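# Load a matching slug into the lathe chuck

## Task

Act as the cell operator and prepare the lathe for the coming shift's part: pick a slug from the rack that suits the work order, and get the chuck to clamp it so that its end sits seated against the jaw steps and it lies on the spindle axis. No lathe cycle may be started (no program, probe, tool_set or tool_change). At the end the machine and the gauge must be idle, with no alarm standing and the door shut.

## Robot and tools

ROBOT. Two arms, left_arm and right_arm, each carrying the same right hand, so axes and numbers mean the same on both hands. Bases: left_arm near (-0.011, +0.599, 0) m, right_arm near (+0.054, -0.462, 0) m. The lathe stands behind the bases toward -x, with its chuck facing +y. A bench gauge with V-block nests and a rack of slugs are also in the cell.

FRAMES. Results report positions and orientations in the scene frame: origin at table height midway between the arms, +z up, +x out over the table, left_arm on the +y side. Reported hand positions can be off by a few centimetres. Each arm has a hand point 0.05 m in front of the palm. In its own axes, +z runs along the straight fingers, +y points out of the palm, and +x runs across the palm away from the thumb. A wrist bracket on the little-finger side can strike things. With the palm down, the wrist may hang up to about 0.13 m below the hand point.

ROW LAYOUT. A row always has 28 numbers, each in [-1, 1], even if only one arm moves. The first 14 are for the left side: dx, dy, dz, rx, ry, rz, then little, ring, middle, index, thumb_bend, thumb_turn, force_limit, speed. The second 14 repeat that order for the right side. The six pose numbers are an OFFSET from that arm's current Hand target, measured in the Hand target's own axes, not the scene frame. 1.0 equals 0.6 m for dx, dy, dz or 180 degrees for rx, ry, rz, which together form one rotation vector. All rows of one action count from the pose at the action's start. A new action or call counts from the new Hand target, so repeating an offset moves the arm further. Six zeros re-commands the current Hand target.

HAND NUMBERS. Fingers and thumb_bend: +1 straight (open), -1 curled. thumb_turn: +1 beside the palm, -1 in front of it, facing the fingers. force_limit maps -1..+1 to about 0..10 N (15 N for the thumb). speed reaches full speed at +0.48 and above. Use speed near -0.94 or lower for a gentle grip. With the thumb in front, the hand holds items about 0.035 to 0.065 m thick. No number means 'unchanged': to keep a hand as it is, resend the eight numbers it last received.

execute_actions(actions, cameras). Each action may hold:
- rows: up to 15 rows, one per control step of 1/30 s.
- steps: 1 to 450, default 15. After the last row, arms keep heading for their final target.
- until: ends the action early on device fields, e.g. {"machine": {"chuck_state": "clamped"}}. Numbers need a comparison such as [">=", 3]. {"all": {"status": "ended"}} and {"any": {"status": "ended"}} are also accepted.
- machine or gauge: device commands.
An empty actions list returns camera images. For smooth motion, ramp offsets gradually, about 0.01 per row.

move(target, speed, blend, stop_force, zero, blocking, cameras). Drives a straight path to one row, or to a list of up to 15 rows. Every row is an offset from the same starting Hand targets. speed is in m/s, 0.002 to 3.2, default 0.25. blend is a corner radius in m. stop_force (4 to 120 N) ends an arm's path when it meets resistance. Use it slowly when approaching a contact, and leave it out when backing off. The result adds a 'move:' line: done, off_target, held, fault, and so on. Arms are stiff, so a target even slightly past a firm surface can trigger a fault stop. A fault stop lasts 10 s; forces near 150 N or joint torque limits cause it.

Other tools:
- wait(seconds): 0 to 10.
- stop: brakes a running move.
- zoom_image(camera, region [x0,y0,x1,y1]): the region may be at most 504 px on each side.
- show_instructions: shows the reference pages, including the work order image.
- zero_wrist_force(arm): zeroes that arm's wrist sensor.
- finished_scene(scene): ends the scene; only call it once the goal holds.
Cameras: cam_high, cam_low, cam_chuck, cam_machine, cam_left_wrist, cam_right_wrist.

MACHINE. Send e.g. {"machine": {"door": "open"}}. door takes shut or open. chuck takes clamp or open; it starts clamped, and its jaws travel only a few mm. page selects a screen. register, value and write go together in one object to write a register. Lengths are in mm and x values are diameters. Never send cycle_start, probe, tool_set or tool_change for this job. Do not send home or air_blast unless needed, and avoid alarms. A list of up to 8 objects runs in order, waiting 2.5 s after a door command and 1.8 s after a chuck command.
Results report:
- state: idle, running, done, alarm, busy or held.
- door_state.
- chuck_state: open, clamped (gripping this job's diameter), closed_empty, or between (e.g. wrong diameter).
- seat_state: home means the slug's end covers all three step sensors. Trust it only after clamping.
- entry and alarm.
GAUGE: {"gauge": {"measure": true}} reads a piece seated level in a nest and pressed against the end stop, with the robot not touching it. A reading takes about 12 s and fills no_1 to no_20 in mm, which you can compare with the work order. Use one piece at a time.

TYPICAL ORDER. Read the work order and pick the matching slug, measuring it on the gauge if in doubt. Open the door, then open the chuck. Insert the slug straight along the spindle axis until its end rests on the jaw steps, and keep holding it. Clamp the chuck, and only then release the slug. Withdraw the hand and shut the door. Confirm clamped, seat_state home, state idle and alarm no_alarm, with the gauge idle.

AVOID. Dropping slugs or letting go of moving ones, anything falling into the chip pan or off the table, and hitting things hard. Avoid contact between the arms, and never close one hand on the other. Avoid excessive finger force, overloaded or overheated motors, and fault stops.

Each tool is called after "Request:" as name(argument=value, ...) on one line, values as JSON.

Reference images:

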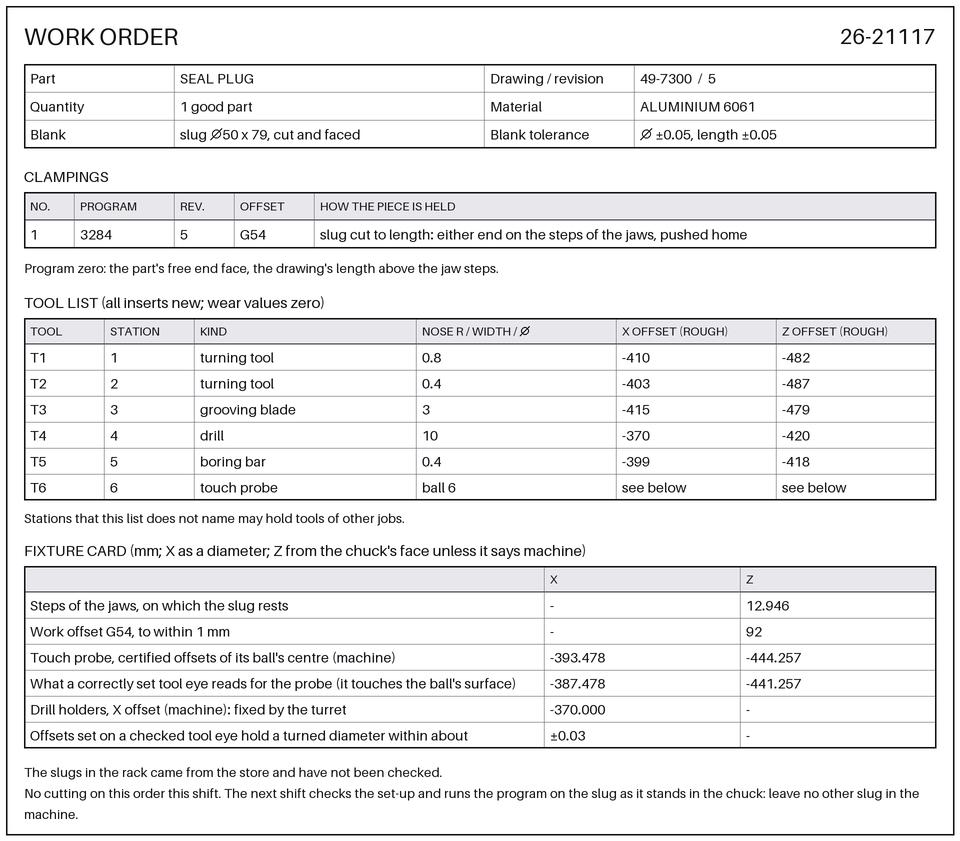

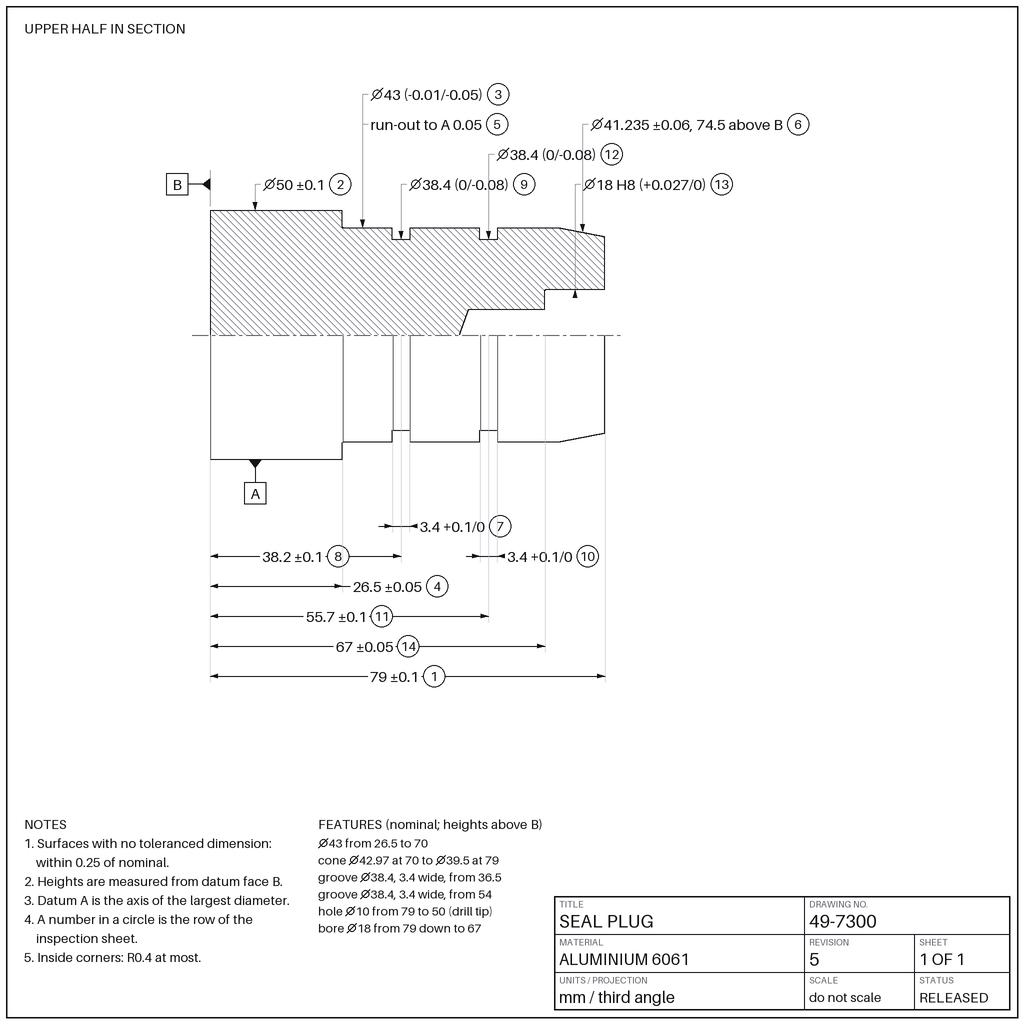

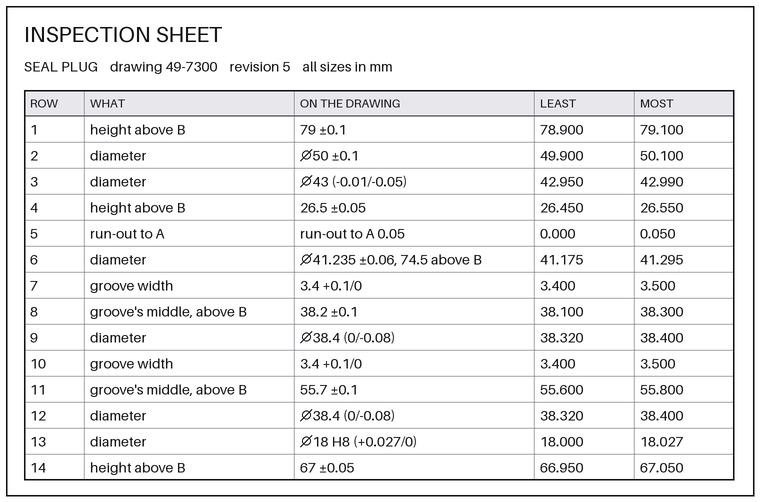

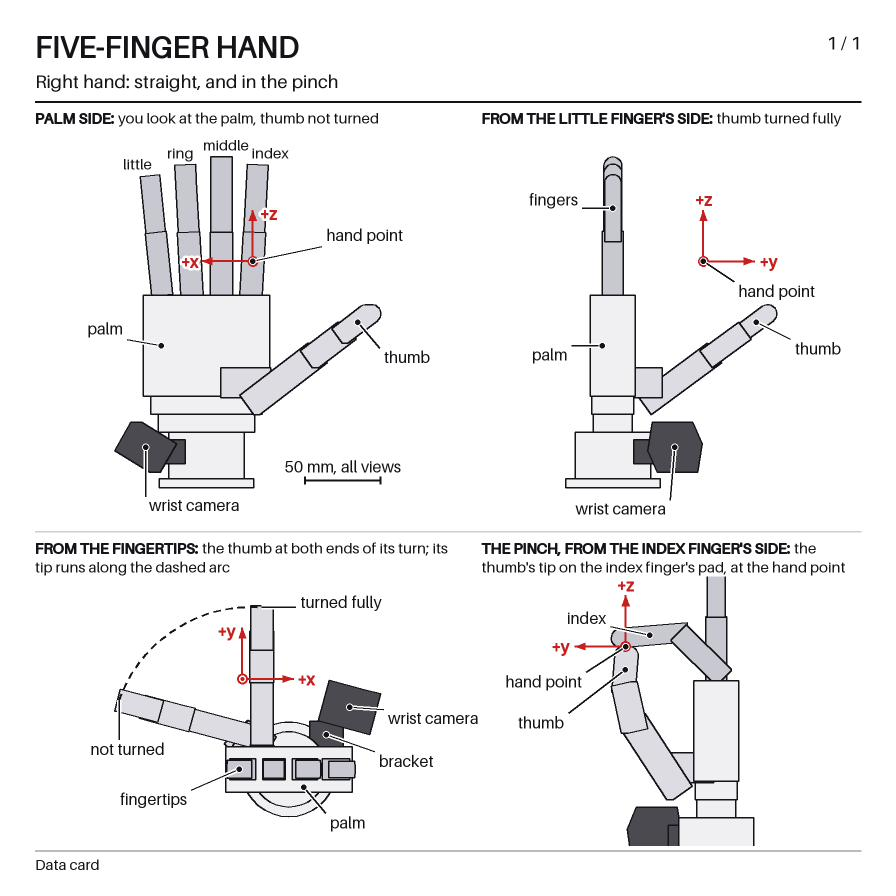

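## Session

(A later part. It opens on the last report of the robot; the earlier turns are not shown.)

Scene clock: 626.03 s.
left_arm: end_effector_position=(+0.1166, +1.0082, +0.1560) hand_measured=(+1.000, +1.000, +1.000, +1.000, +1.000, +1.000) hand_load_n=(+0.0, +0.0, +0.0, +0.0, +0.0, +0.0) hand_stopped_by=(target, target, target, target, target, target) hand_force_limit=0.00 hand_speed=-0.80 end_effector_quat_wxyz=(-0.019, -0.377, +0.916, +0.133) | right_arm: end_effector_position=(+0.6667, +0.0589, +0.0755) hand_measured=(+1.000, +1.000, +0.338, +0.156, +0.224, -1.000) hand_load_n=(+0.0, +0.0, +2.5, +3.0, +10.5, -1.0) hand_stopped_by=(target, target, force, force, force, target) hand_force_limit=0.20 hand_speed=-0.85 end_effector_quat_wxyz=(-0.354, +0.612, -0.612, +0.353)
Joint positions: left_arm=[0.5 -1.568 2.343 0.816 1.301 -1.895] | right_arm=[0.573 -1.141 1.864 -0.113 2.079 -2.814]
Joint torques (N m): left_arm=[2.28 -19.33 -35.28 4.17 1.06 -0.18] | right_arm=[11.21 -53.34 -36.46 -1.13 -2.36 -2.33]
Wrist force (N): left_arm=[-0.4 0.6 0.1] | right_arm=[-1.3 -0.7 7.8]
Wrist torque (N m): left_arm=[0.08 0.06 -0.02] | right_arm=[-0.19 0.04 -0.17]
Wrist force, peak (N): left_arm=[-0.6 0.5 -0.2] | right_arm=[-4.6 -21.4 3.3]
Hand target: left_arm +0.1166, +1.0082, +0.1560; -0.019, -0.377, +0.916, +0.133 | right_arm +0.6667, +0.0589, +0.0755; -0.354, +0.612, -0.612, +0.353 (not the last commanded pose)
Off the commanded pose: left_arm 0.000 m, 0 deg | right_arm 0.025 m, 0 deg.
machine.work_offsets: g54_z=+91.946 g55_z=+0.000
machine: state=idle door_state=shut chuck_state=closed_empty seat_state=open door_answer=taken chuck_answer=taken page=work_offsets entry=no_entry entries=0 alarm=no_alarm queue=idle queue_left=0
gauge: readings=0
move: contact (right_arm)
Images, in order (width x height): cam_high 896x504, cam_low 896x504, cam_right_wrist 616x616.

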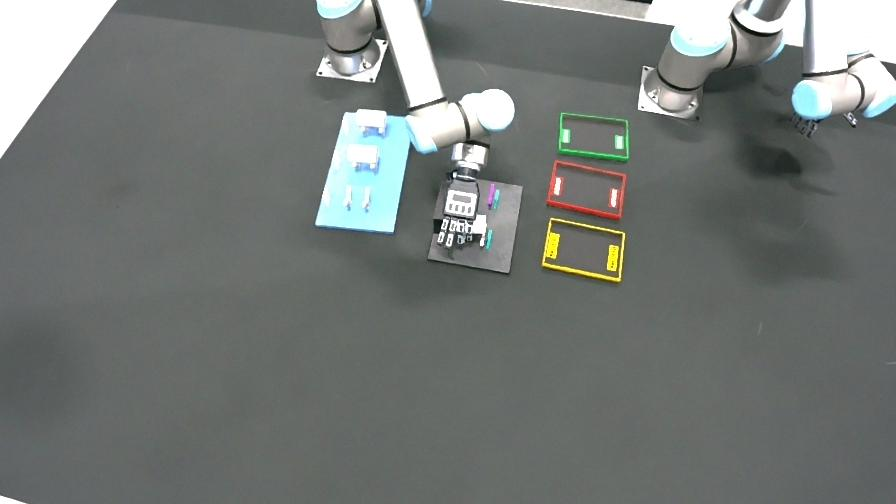

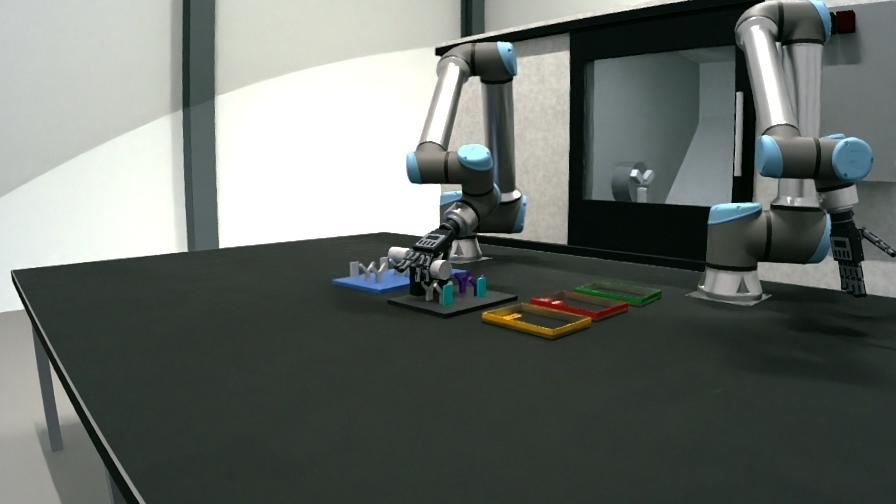

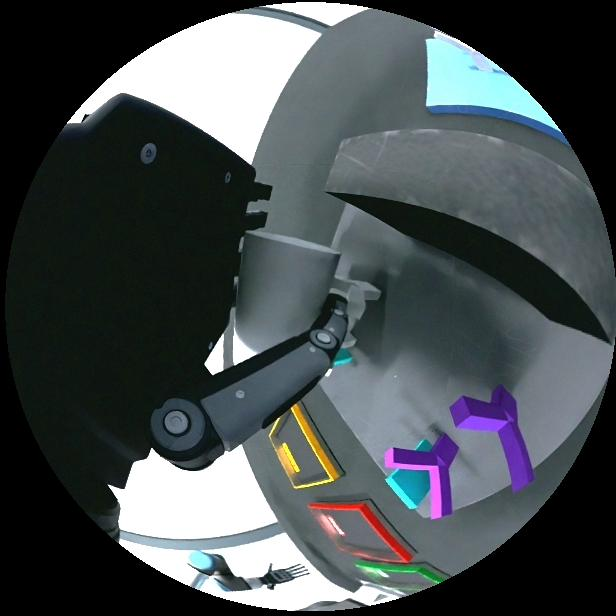

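Request:
move(target=[0,0,0,0,0,0,1,1,1,1,1,1,0,-0.8, 0,-0.0333,-0.009,0,0,0,1,1,-0.4,-0.4,-0.3,-1,0.2,-0.85], speed=0.06)

Request:
move(target=[0,0,0,0,0,0,1,1,1,1,1,1,0,-0.8, 0,0.065,0.0375,0,0,0,1,1,-0.4,-0.4,-0.3,-1,0.2,-0.85], speed=0.04, stop_force=6, cameras=["cam_high","cam_low","cam_right_wrist"])

Request:
zoom_image(camera="cam_low", region=[380, 200, 520, 340])

Request:
zoom_image(camera="cam_high", region=[410, 160, 530, 280])

Scene clock: 654.43 s.
left_arm: end_effector_position=(+0.1166, +1.0082, +0.1560) hand_measured=(+1.000, +1.000, +1.000, +1.000, +1.000, +1.000) hand_load_n=(+0.0, +0.0, +0.0, +0.0, +0.0, +0.0) hand_stopped_by=(target, target, target, target, target, target) hand_force_limit=0.00 hand_speed=-0.80 end_effector_quat_wxyz=(-0.019, -0.377, +0.916, +0.133) | right_arm: end_effector_position=(+0.6722, +0.0589, +0.0957) hand_measured=(+1.000, +1.000, +0.338, +0.156, +0.224, -1.000) hand_load_n=(+0.0, +0.0, +0.0, +2.5, +11.5, +0.0) hand_stopped_by=(target, target, force, force, force, target) hand_force_limit=0.20 hand_speed=-0.85 end_effector_quat_wxyz=(-0.354, +0.612, -0.612, +0.353)
Joint positions: left_arm=[0.5 -1.568 2.343 0.816 1.301 -1.895] | right_arm=[0.568 -1.159 1.845 -0.079 2.075 -2.817]
Joint torques (N m): left_arm=[1.03 -19.46 -35.12 4.24 1.08 -0.08] | right_arm=[6.44 -53.34 -23.1 -1.8 0.12 -0.39]
Wrist force (N): left_arm=[-0.2 0.1 0.0] | right_arm=[-2.0 3.1 5.3]
Wrist torque (N m): left_arm=[0.02 0.02 -0.02] | right_arm=[-0.20 0.04 -0.09]
Wrist force, peak (N): left_arm=[-0.4 0.6 -0.5] | right_arm=[-1.5 0.0 8.4]
Hand target: left_arm +0.1166, +1.0082, +0.1560; -0.019, -0.377, +0.916, +0.133 | right_arm +0.6721, +0.0589, +0.0955; -0.354, +0.612, -0.612, +0.353
Off the commanded pose: left_arm 0.000 m, 0 deg | right_arm 0.000 m, 0 deg.
machine.work_offsets: g54_z=+91.946 g55_z=+0.000
machine: state=idle door_state=shut chuck_state=closed_empty seat_state=open door_answer=taken chuck_answer=taken page=work_offsets entry=no_entry entries=0 alarm=no_alarm queue=idle queue_left=0
gauge: readings=0
move: done

Scene clock: 656.17 s.
left_arm: end_effector_position=(+0.1166, +1.0082, +0.1560) hand_measured=(+1.000, +1.000, +1.000, +1.000, +1.000, +1.000) hand_load_n=(+0.0, +0.0, +0.0, +0.0, +0.0, +0.0) hand_stopped_by=(target, target, target, target, target, target) hand_force_limit=0.00 hand_speed=-0.80 end_effector_quat_wxyz=(-0.019, -0.377, +0.916, +0.133) | right_arm: end_effector_position=(+0.6720, +0.0589, +0.0713) hand_measured=(+1.000, +1.000, +0.338, +0.156, +0.224, -1.000) hand_load_n=(+0.0, +0.0, -0.5, +3.0, +10.5, -1.0) hand_stopped_by=(target, target, force, force, force, target) hand_force_limit=0.20 hand_speed=-0.85 end_effector_quat_wxyz=(-0.354, +0.612, -0.612, +0.353)
Joint positions: left_arm=[0.5 -1.568 2.343 0.816 1.301 -1.895] | right_arm=[0.568 -1.132 1.859 -0.119 2.075 -2.817]
Joint torques (N m): left_arm=[1.47 -19.03 -35.31 4.34 1.2 -0.2] | right_arm=[7.18 -52.77 -37.83 -1.38 -2.36 1.62]
Wrist force (N): left_arm=[-0.3 0.2 -0.1] | right_arm=[-2.6 0.1 6.0]
Wrist torque (N m): left_arm=[0.05 0.04 -0.02] | right_arm=[-0.35 0.20 -0.22]
Wrist force, peak (N): left_arm=[-0.5 0.6 0.1] | right_arm=[-4.0 -20.1 0.4]
Hand target: left_arm +0.1166, +1.0082, +0.1560; -0.019, -0.377, +0.916, +0.133 | right_arm +0.6720, +0.0589, +0.0713; -0.354, +0.612, -0.612, +0.353 (not the last commanded pose)
Off the commanded pose: left_arm 0.000 m, 0 deg | right_arm 0.021 m, 0 deg.
machine.work_offsets: g54_z=+91.946 g55_z=+0.000
machine: state=idle door_state=shut chuck_state=closed_empty seat_state=open door_answer=taken chuck_answer=taken page=work_offsets entry=no_entry entries=0 alarm=no_alarm queue=idle queue_left=0
gauge: readings=0
move: contact (right_arm)
Images, in order (width x height): cam_high 896x504, cam_low 896x504, cam_right_wrist 616x616.

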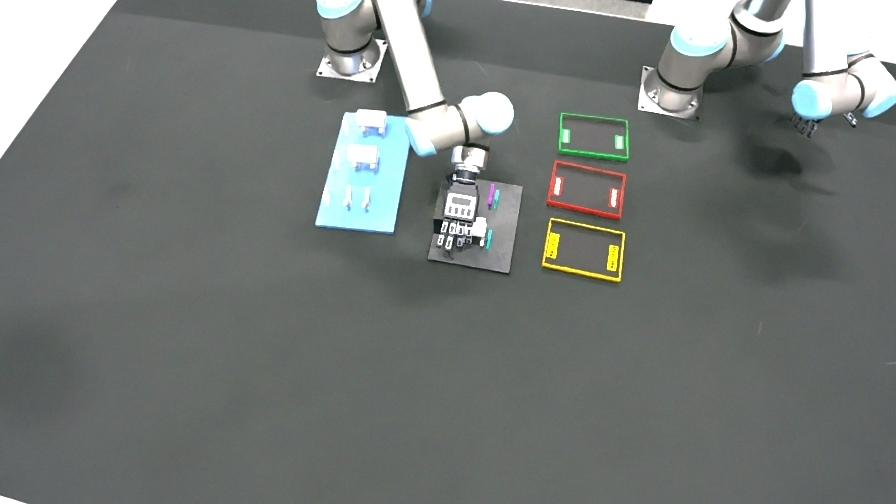

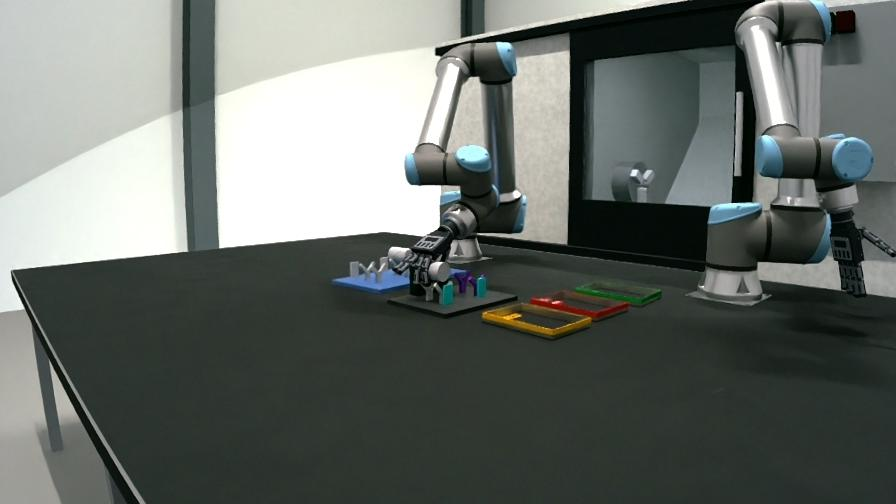

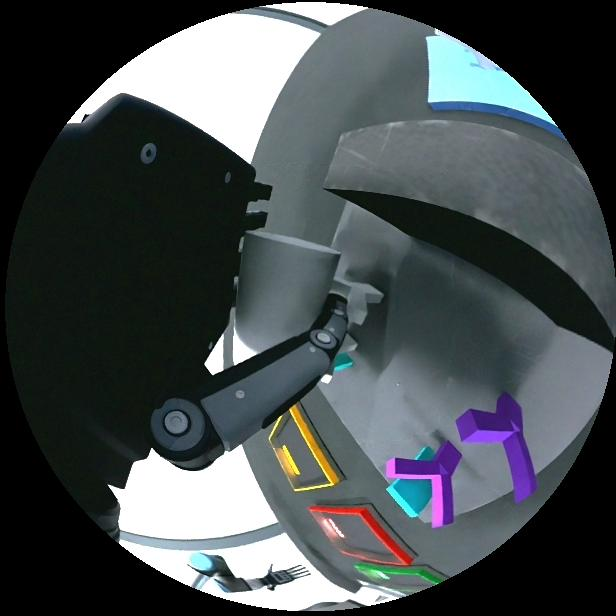

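Scaled by 3.600 from the camera's 896x504 image, which has a finer 1280x720 frame.

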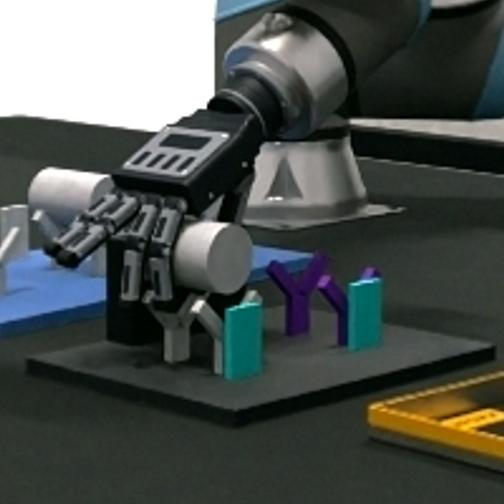

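Scaled by 4.200 from the camera's 896x504 image, which has a finer 1280x720 frame.

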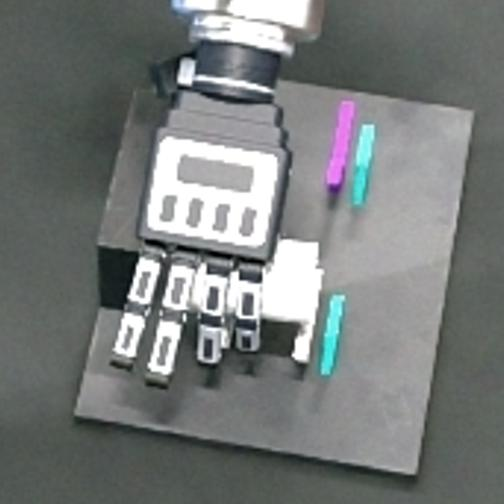

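Request:
move(target=[0,0,0,0,0,0,1,1,1,1,1,1,0,-0.8, 0,-0.0346,-0.02,0,0,0,1,1,-0.4,-0.4,-0.3,-1,0.2,-0.85], speed=0.06)

Request:
move(target=[0,0,0,0,0,0,1,1,1,1,1,1,0,-0.8, 0,0,0,0,0,0,1,1,-0.45,-0.45,-0.3,-1,0.2,-0.85], speed=0.04, cameras=["cam_high","cam_low","cam_right_wrist"])

Request:
zoom_image(camera="cam_low", region=[380, 200, 520, 340])

Request:
zoom_image(camera="cam_high", region=[410, 160, 530, 280])

Scene clock: 674.83 s.
left_arm: end_effector_position=(+0.1166, +1.0082, +0.1560) hand_measured=(+1.000, +1.000, +1.000, +1.000, +1.000, +1.000) hand_load_n=(+0.0, +0.0, -0.5, +0.0, +0.0, +0.0) hand_stopped_by=(target, target, target, target, target, target) hand_force_limit=0.00 hand_speed=-0.80 end_effector_quat_wxyz=(-0.019, -0.377, +0.916, +0.133) | right_arm: end_effector_position=(+0.6721, +0.0590, +0.0955) hand_measured=(+1.000, +1.000, +0.338, +0.156, +0.224, -1.000) hand_load_n=(+0.0, +0.0, +0.0, +2.5, +11.0, +0.0) hand_stopped_by=(target, target, force, force, force, target) hand_force_limit=0.20 hand_speed=-0.85 end_effector_quat_wxyz=(-0.354, +0.612, -0.612, +0.353) end_effector_velocity=(+0.001, +0.000, -0.002) end_effector_angular_velocity=(+0.003, -0.002, -0.001)
Joint positions: left_arm=[0.5 -1.568 2.343 0.816 1.301 -1.895] | right_arm=[0.568 -1.158 1.845 -0.079 2.075 -2.817]
Joint velocities: left_arm=[within noise] | right_arm=[0 0.003 0.001 -0.006 0 0.002]
Joint torques (N m): left_arm=[1.15 -20.26 -35.14 4.24 1.3 -0.21] | right_arm=[-8.07 -54.59 -23.15 -1.56 -0.98 -1.34]
Wrist force (N): left_arm=[-0.4 0.3 -0.1] | right_arm=[-3.1 2.1 5.4]
Wrist torque (N m): left_arm=[0.06 0.04 -0.02] | right_arm=[-0.35 0.21 -0.19]
Wrist force, peak (N): left_arm=[-0.7 0.6 -0.2] | right_arm=[-3.2 2.9 5.9]
Hand target: left_arm +0.1166, +1.0082, +0.1560; -0.019, -0.377, +0.916, +0.133 | right_arm +0.6720, +0.0589, +0.0953; -0.354, +0.612, -0.612, +0.353
Off the commanded pose: left_arm 0.000 m, 0 deg | right_arm 0.000 m, 0 deg.
machine.work_offsets: g54_z=+91.946 g55_z=+0.000
machine: state=idle door_state=shut chuck_state=closed_empty seat_state=open door_answer=taken chuck_answer=taken page=work_offsets entry=no_entry entries=0 alarm=no_alarm queue=idle queue_left=0
gauge: readings=0
move: done

Scene clock: 675.67 s.
left_arm: end_effector_position=(+0.1166, +1.0082, +0.1560) hand_measured=(+1.000, +1.000, +1.000, +1.000, +1.000, +1.000) hand_load_n=(+0.0, +0.0, +0.0, +0.0, +0.0, +0.0) hand_stopped_by=(target, target, target, target, target, target) hand_force_limit=0.00 hand_speed=-0.80 end_effector_quat_wxyz=(-0.019, -0.377, +0.916, +0.133) | right_arm: end_effector_position=(+0.6720, +0.0589, +0.0953) hand_measured=(+1.000, +1.000, +0.104, +0.076, +0.226, -1.000) hand_load_n=(+0.0, +0.0, +7.0, +0.0, +22.5, +8.5) hand_stopped_by=(target, target, force, force, force, target) hand_force_limit=0.20 hand_speed=-0.85 end_effector_quat_wxyz=(-0.354, +0.612, -0.612, +0.353)
Joint positions: left_arm=[0.5 -1.568 2.343 0.816 1.301 -1.895] | right_arm=[0.568 -1.158 1.845 -0.079 2.075 -2.817]
Joint torques (N m): left_arm=[1.42 -20.26 -35.59 4.34 1.17 -0.29] | right_arm=[-9.84 -54.25 -23.18 -0.52 0.63 0.57]
Wrist force (N): left_arm=[-0.2 0.2 0.1] | right_arm=[-3.4 2.4 5.2]
Wrist torque (N m): left_arm=[0.04 0.01 -0.01] | right_arm=[-0.28 0.26 -0.19]
Wrist force, peak (N): left_arm=[-0.3 0.6 0.0] | right_arm=[-3.4 2.4 5.2]
Hand target: left_arm +0.1166, +1.0082, +0.1560; -0.019, -0.377, +0.916, +0.133 | right_arm +0.6720, +0.0589, +0.0953; -0.354, +0.612, -0.612, +0.353
Off the commanded pose: left_arm 0.000 m, 0 deg | right_arm 0.000 m, 0 deg.
machine.work_offsets: g54_z=+91.946 g55_z=+0.000
machine: state=idle door_state=shut chuck_state=closed_empty seat_state=open door_answer=taken chuck_answer=taken page=work_offsets entry=no_entry entries=0 alarm=no_alarm queue=idle queue_left=0
gauge: readings=0
move: done
Images, in order (width x height): cam_high 896x504, cam_low 896x504, cam_right_wrist 616x616.

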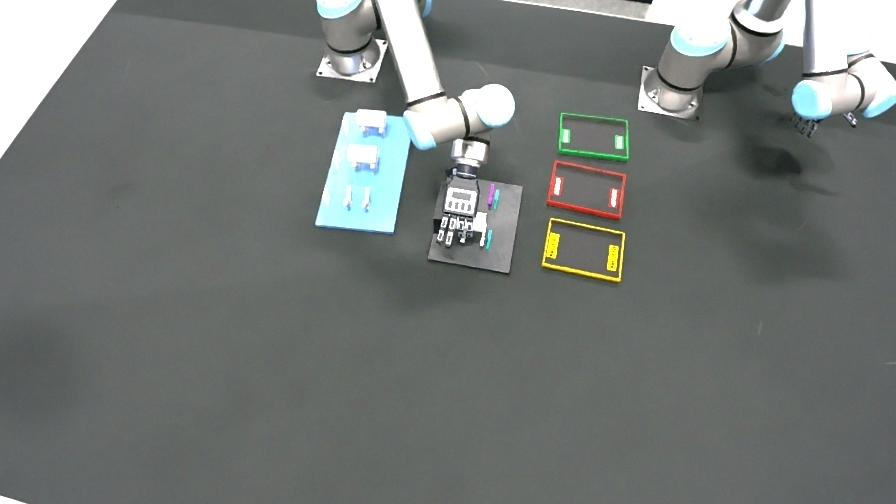

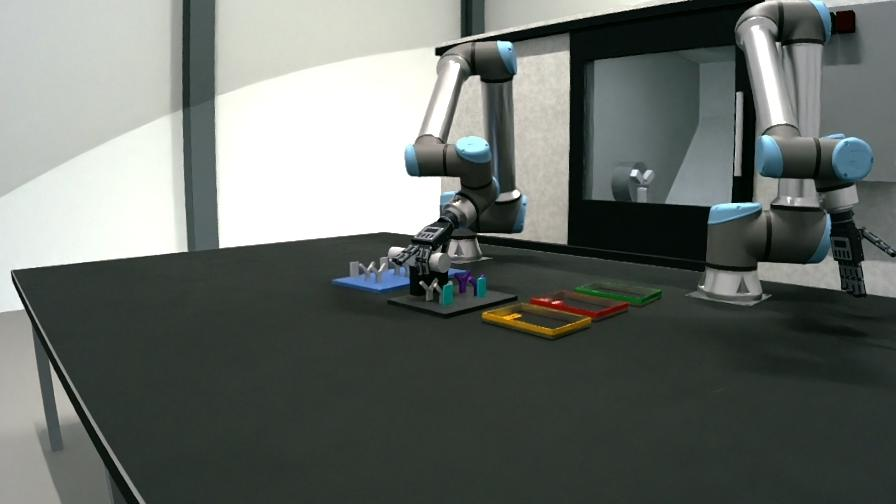

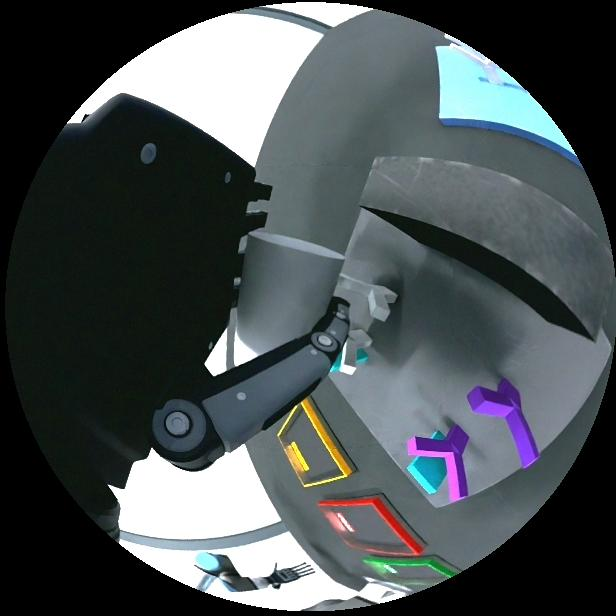

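Scaled by 3.600 from the camera's 896x504 image, which has a finer 1280x720 frame.

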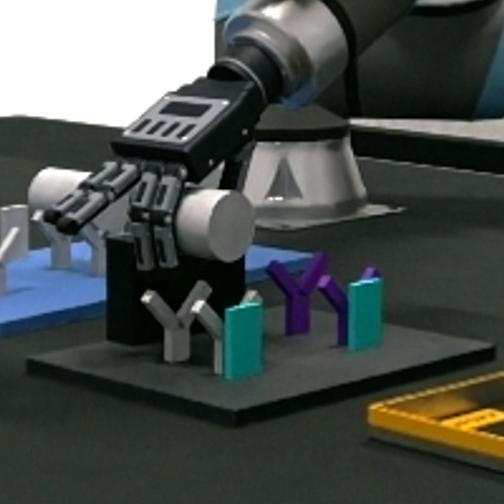

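Scaled by 4.200 from the camera's 896x504 image, which has a finer 1280x720 frame.

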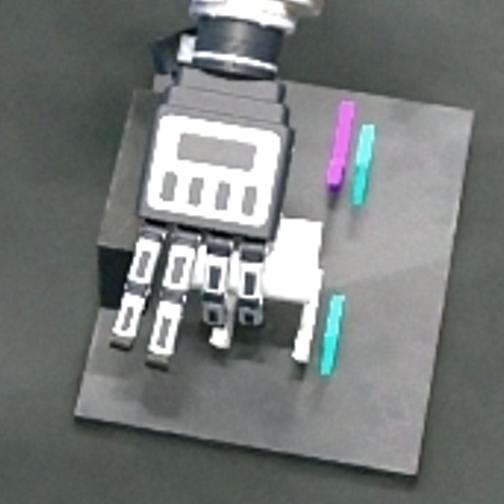

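Request:
move(target=[0,0,0,0,0,0,1,1,1,1,1,1,0,-0.8, 0,0,0,0,0,0,1,1,-0.45,-0.52,-0.3,-1,0.3,-0.85], speed=0.04)

Scene clock: 706.77 s.
left_arm: end_effector_position=(+0.1166, +1.0082, +0.1560) hand_measured=(+1.000, +1.000, +1.000, +1.000, +1.000, +1.000) hand_load_n=(+0.0, +0.0, +0.0, +0.0, -0.5, +0.0) hand_stopped_by=(target, target, target, target, target, target) hand_force_limit=0.00 hand_speed=-0.80 end_effector_quat_wxyz=(-0.019, -0.377, +0.916, +0.133) | right_arm: end_effector_position=(+0.6720, +0.0589, +0.0953) hand_measured=(+1.000, +1.000, +0.104, +0.038, +0.228, -1.000) hand_load_n=(-0.5, +0.0, +4.5, +9.0, +25.5, +3.0) hand_stopped_by=(target, target, force, force, force, target) hand_force_limit=0.30 hand_speed=-0.85 end_effector_quat_wxyz=(-0.354, +0.612, -0.612, +0.353)
Joint positions: left_arm=[0.5 -1.568 2.343 0.816 1.301 -1.895] | right_arm=[0.568 -1.158 1.845 -0.079 2.075 -2.817]
Joint torques (N m): left_arm=[1.77 -19.6 -35.24 4.22 1.19 -0.18] | right_arm=[-9.7 -55.37 -31.83 1.73 2.58 2.05]
Wrist force (N): left_arm=[-0.5 0.2 -0.2] | right_arm=[-3.1 2.0 5.5]
Wrist torque (N m): left_arm=[0.06 0.07 -0.03] | right_arm=[-0.36 0.21 -0.19]
Wrist force, peak (N): left_arm=[-0.6 0.5 -0.6] | right_arm=[-3.0 2.2 5.7]
Hand target: left_arm +0.1166, +1.0082, +0.1560; -0.019, -0.377, +0.916, +0.133 | right_arm +0.6720, +0.0589, +0.0953; -0.354, +0.612, -0.612, +0.353
Off the commanded pose: left_arm 0.000 m, 0 deg | right_arm 0.000 m, 0 deg.
machine.work_offsets: g54_z=+91.946 g55_z=+0.000
machine: state=idle door_state=shut chuck_state=closed_empty seat_state=open door_answer=taken chuck_answer=taken page=work_offsets entry=no_entry entries=0 alarm=no_alarm queue=idle queue_left=0
gauge: readings=0
move: done

Request:
move(target=[0,0,0,0,0,0,1,1,1,1,1,1,0,-0.8, 0.0033,0.0042,-0.0072,0,0,0,1,1,1,-0.52,-0.3,-1,0.3,-0.7], speed=0.03, cameras=["cam_high","cam_low","cam_right_wrist"])

Request:
zoom_image(camera="cam_low", region=[380, 200, 520, 340])

Request:
zoom_image(camera="cam_high", region=[410, 160, 530, 280])

Request:
zoom_image(camera="cam_right_wrist", region=[200, 200, 450, 450])

Scene clock: 718.03 s.
left_arm: end_effector_position=(+0.1166, +1.0082, +0.1560) hand_measured=(+1.000, +1.000, +1.000, +1.000, +1.000, +1.000) hand_load_n=(+0.0, +0.0, +0.0, +0.0, +0.0, +0.0) hand_stopped_by=(target, target, target, target, target, target) hand_force_limit=0.00 hand_speed=-0.80 end_effector_quat_wxyz=(-0.019, -0.377, +0.916, +0.133) | right_arm: end_effector_position=(+0.6670, +0.0570, +0.0953) hand_measured=(+1.000, +1.000, +1.000, +0.038, +0.228, -1.000) hand_load_n=(+0.0, +0.0, -0.5, +13.0, +21.5, -2.0) hand_stopped_by=(target, target, target, force, force, target) hand_force_limit=0.30 hand_speed=-0.70 end_effector_quat_wxyz=(-0.354, +0.612, -0.612, +0.353)
Joint positions: left_arm=[0.5 -1.568 2.343 0.816 1.301 -1.895] | right_arm=[0.57 -1.165 1.855 -0.082 2.076 -2.816]
Joint torques (N m): left_arm=[1.6 -19.21 -35.28 4.3 1.44 -0.34] | right_arm=[-3.23 -53.87 -40.75 2.19 -0.02 -0.55]
Wrist force (N): left_arm=[-0.4 0.3 -0.1] | right_arm=[-3.2 2.1 5.2]
Wrist torque (N m): left_arm=[0.06 0.04 -0.02] | right_arm=[-0.33 0.23 -0.18]
Wrist force, peak (N): left_arm=[-0.5 0.7 -0.1] | right_arm=[-3.1 2.7 5.4]
Hand target: left_arm +0.1166, +1.0082, +0.1560; -0.019, -0.377, +0.916, +0.133 | right_arm +0.6670, +0.0569, +0.0952; -0.354, +0.612, -0.612, +0.353
Off the commanded pose: left_arm 0.000 m, 0 deg | right_arm 0.000 m, 0 deg.
machine.work_offsets: g54_z=+91.946 g55_z=+0.000
machine: state=idle door_state=shut chuck_state=closed_empty seat_state=open door_answer=taken chuck_answer=taken page=work_offsets entry=no_entry entries=0 alarm=no_alarm queue=idle queue_left=0
gauge: readings=0
move: done
Images, in order (width x height): cam_high 896x504, cam_low 896x504, cam_right_wrist 616x616.

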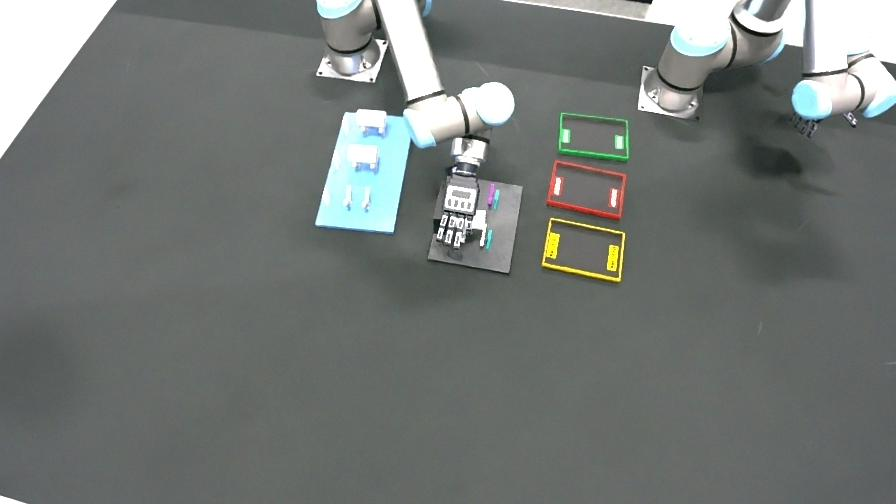

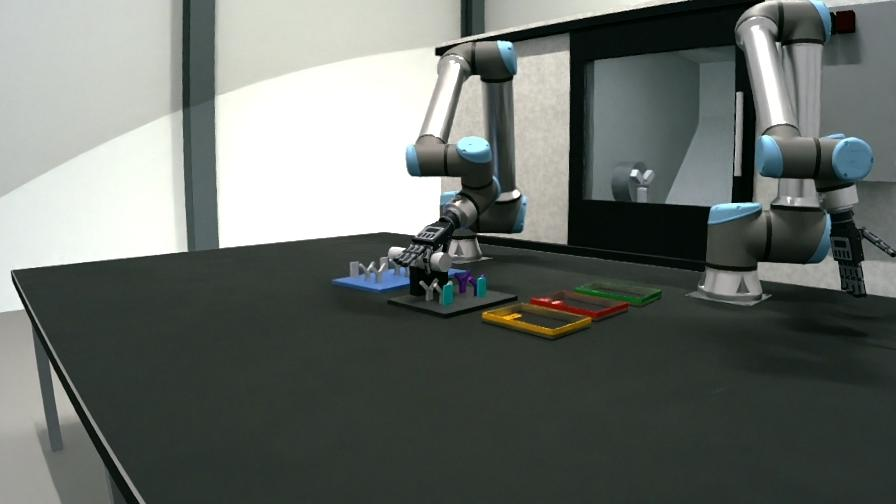

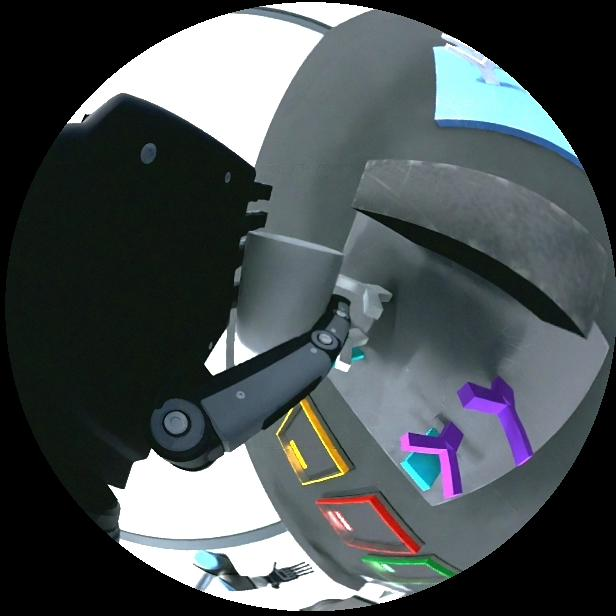

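Scaled by 3.600 from the camera's 896x504 image, which has a finer 1280x720 frame.

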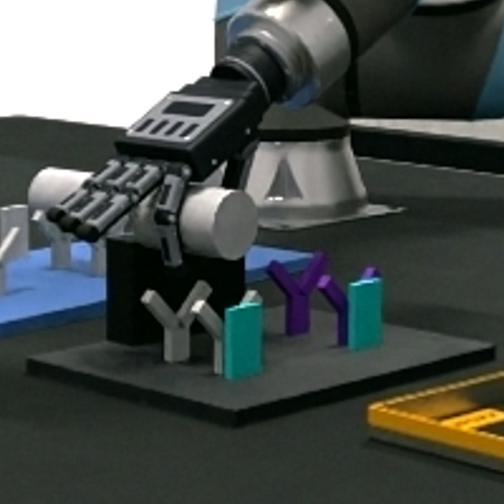

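Scaled by 4.200 from the camera's 896x504 image, which has a finer 1280x720 frame.

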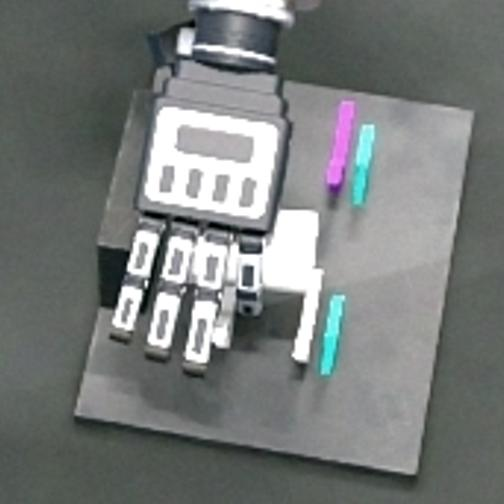

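Scaled by 2.016 from the camera's 616x616 image, which has a finer 880x880 frame.

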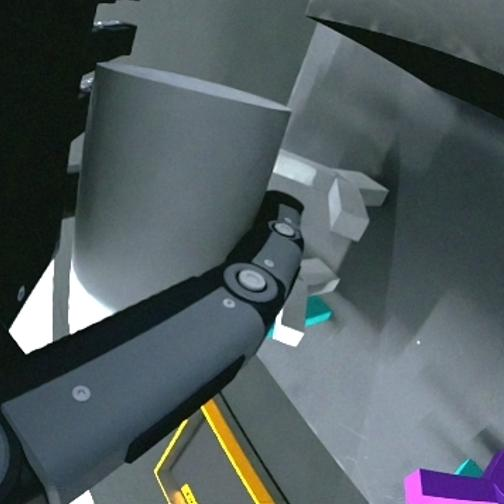

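Request:
move(target=[0,0,0,0,0,0,1,1,1,1,1,1,0,-0.8, 0,0.065,0.0375,0,0,0,1,1,1,-0.52,-0.3,-1,0.3,-0.7], speed=0.04, stop_force=6, cameras=["cam_high","cam_low","cam_right_wrist"])

Request:
zoom_image(camera="cam_low", region=[380, 200, 520, 340])

Request:
zoom_image(camera="cam_high", region=[410, 160, 530, 280])

Request:
zoom_image(camera="cam_right_wrist", region=[200, 200, 450, 450])

Scene clock: 727.10 s.
left_arm: end_effector_position=(+0.1166, +1.0082, +0.1560) hand_measured=(+1.000, +1.000, +1.000, +1.000, +1.000, +1.000) hand_load_n=(+0.0, +0.0, +0.0, +0.0, -0.5, +0.0) hand_stopped_by=(target, target, target, target, target, target) hand_force_limit=0.00 hand_speed=-0.80 end_effector_quat_wxyz=(-0.019, -0.377, +0.916, +0.133) | right_arm: end_effector_position=(+0.6671, +0.0569, +0.0772) hand_measured=(+1.000, +1.000, +1.000, +0.040, +0.228, -1.000) hand_load_n=(+0.0, +0.0, +0.0, +13.5, +20.5, -3.0) hand_stopped_by=(target, target, target, force, force, target) hand_force_limit=0.30 hand_speed=-0.70 end_effector_quat_wxyz=(-0.354, +0.612, -0.612, +0.353)
Joint positions: left_arm=[0.5 -1.568 2.343 0.816 1.301 -1.895] | right_arm=[0.57 -1.145 1.866 -0.112 2.076 -2.816]
Joint torques (N m): left_arm=[0.75 -19.34 -35.06 4.3 1.33 -0.17] | right_arm=[-0.64 -53.76 -37.62 -1.51 -0.85 -1.18]
Wrist force (N): left_arm=[-0.3 0.1 -0.2] | right_arm=[-1.4 0.5 6.4]
Wrist torque (N m): left_arm=[0.04 0.04 -0.02] | right_arm=[-0.25 0.01 -0.14]
Wrist force, peak (N): left_arm=[-0.3 0.8 0.2] | right_arm=[-4.5 -18.8 3.3]
Hand target: left_arm +0.1166, +1.0082, +0.1560; -0.019, -0.377, +0.916, +0.133 | right_arm +0.6670, +0.0569, +0.0772; -0.354, +0.612, -0.612, +0.353 (not the last commanded pose)
Off the commanded pose: left_arm 0.000 m, 0 deg | right_arm 0.027 m, 0 deg.
machine.work_offsets: g54_z=+91.946 g55_z=+0.000
machine: state=idle door_state=shut chuck_state=closed_empty seat_state=open door_answer=taken chuck_answer=taken page=work_offsets entry=no_entry entries=0 alarm=no_alarm queue=idle queue_left=0
gauge: readings=0
move: contact (right_arm)
Images, in order (width x height): cam_high 896x504, cam_low 896x504, cam_right_wrist 616x616.

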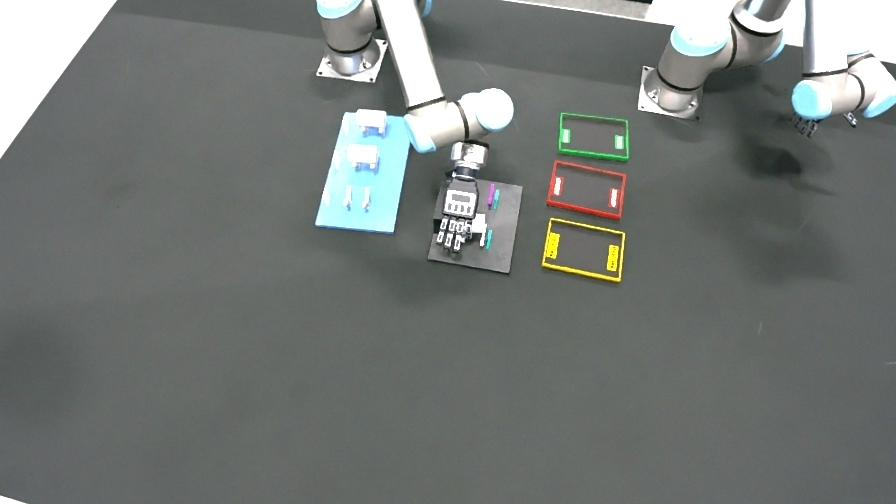

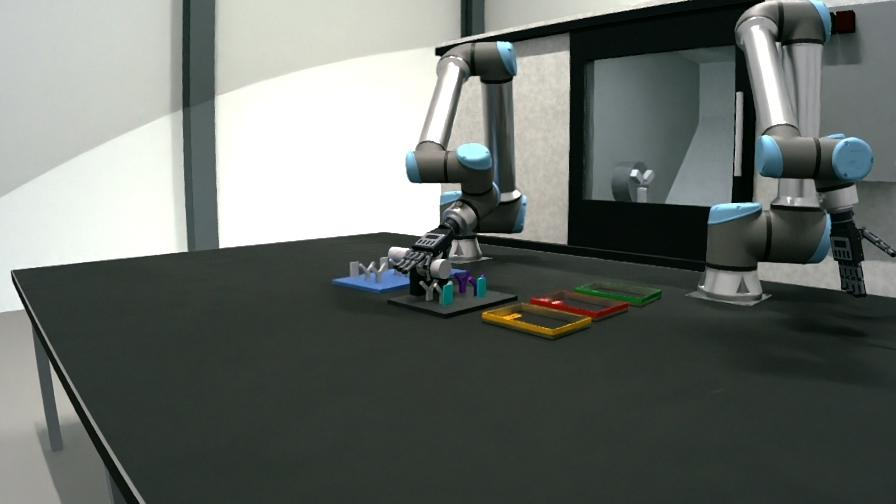

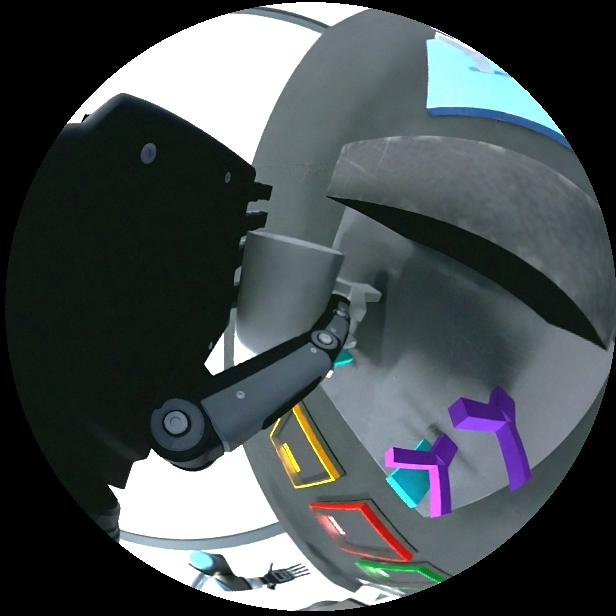

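Scaled by 3.600 from the camera's 896x504 image, which has a finer 1280x720 frame.

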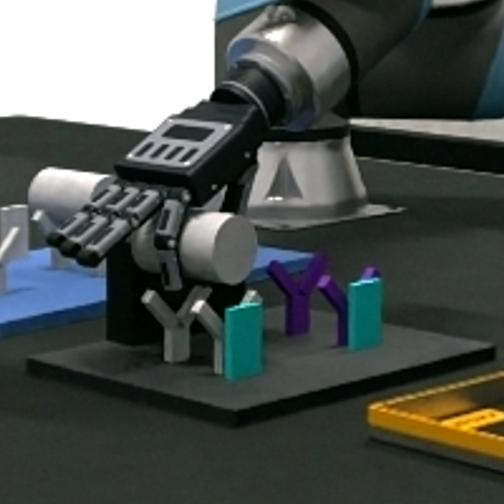

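Scaled by 4.200 from the camera's 896x504 image, which has a finer 1280x720 frame.

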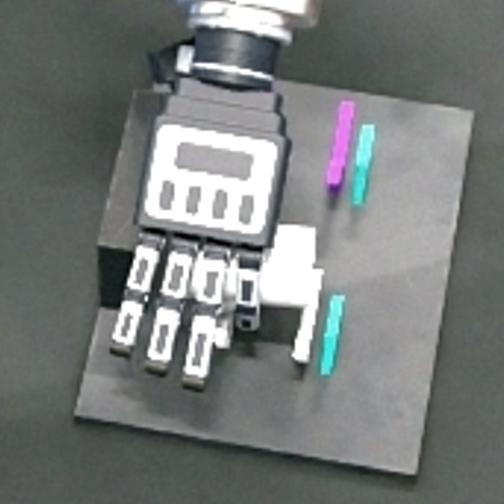

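Scaled by 2.016 from the camera's 616x616 image, which has a finer 880x880 frame.

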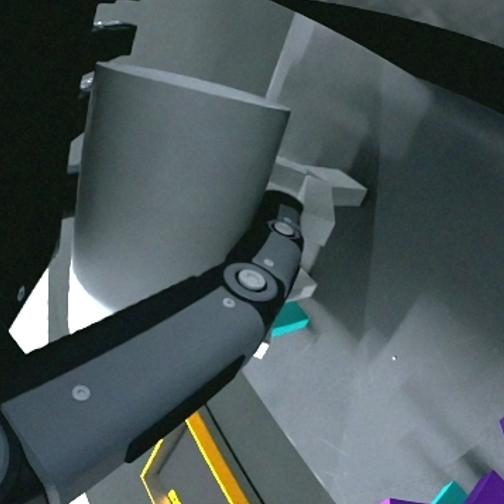

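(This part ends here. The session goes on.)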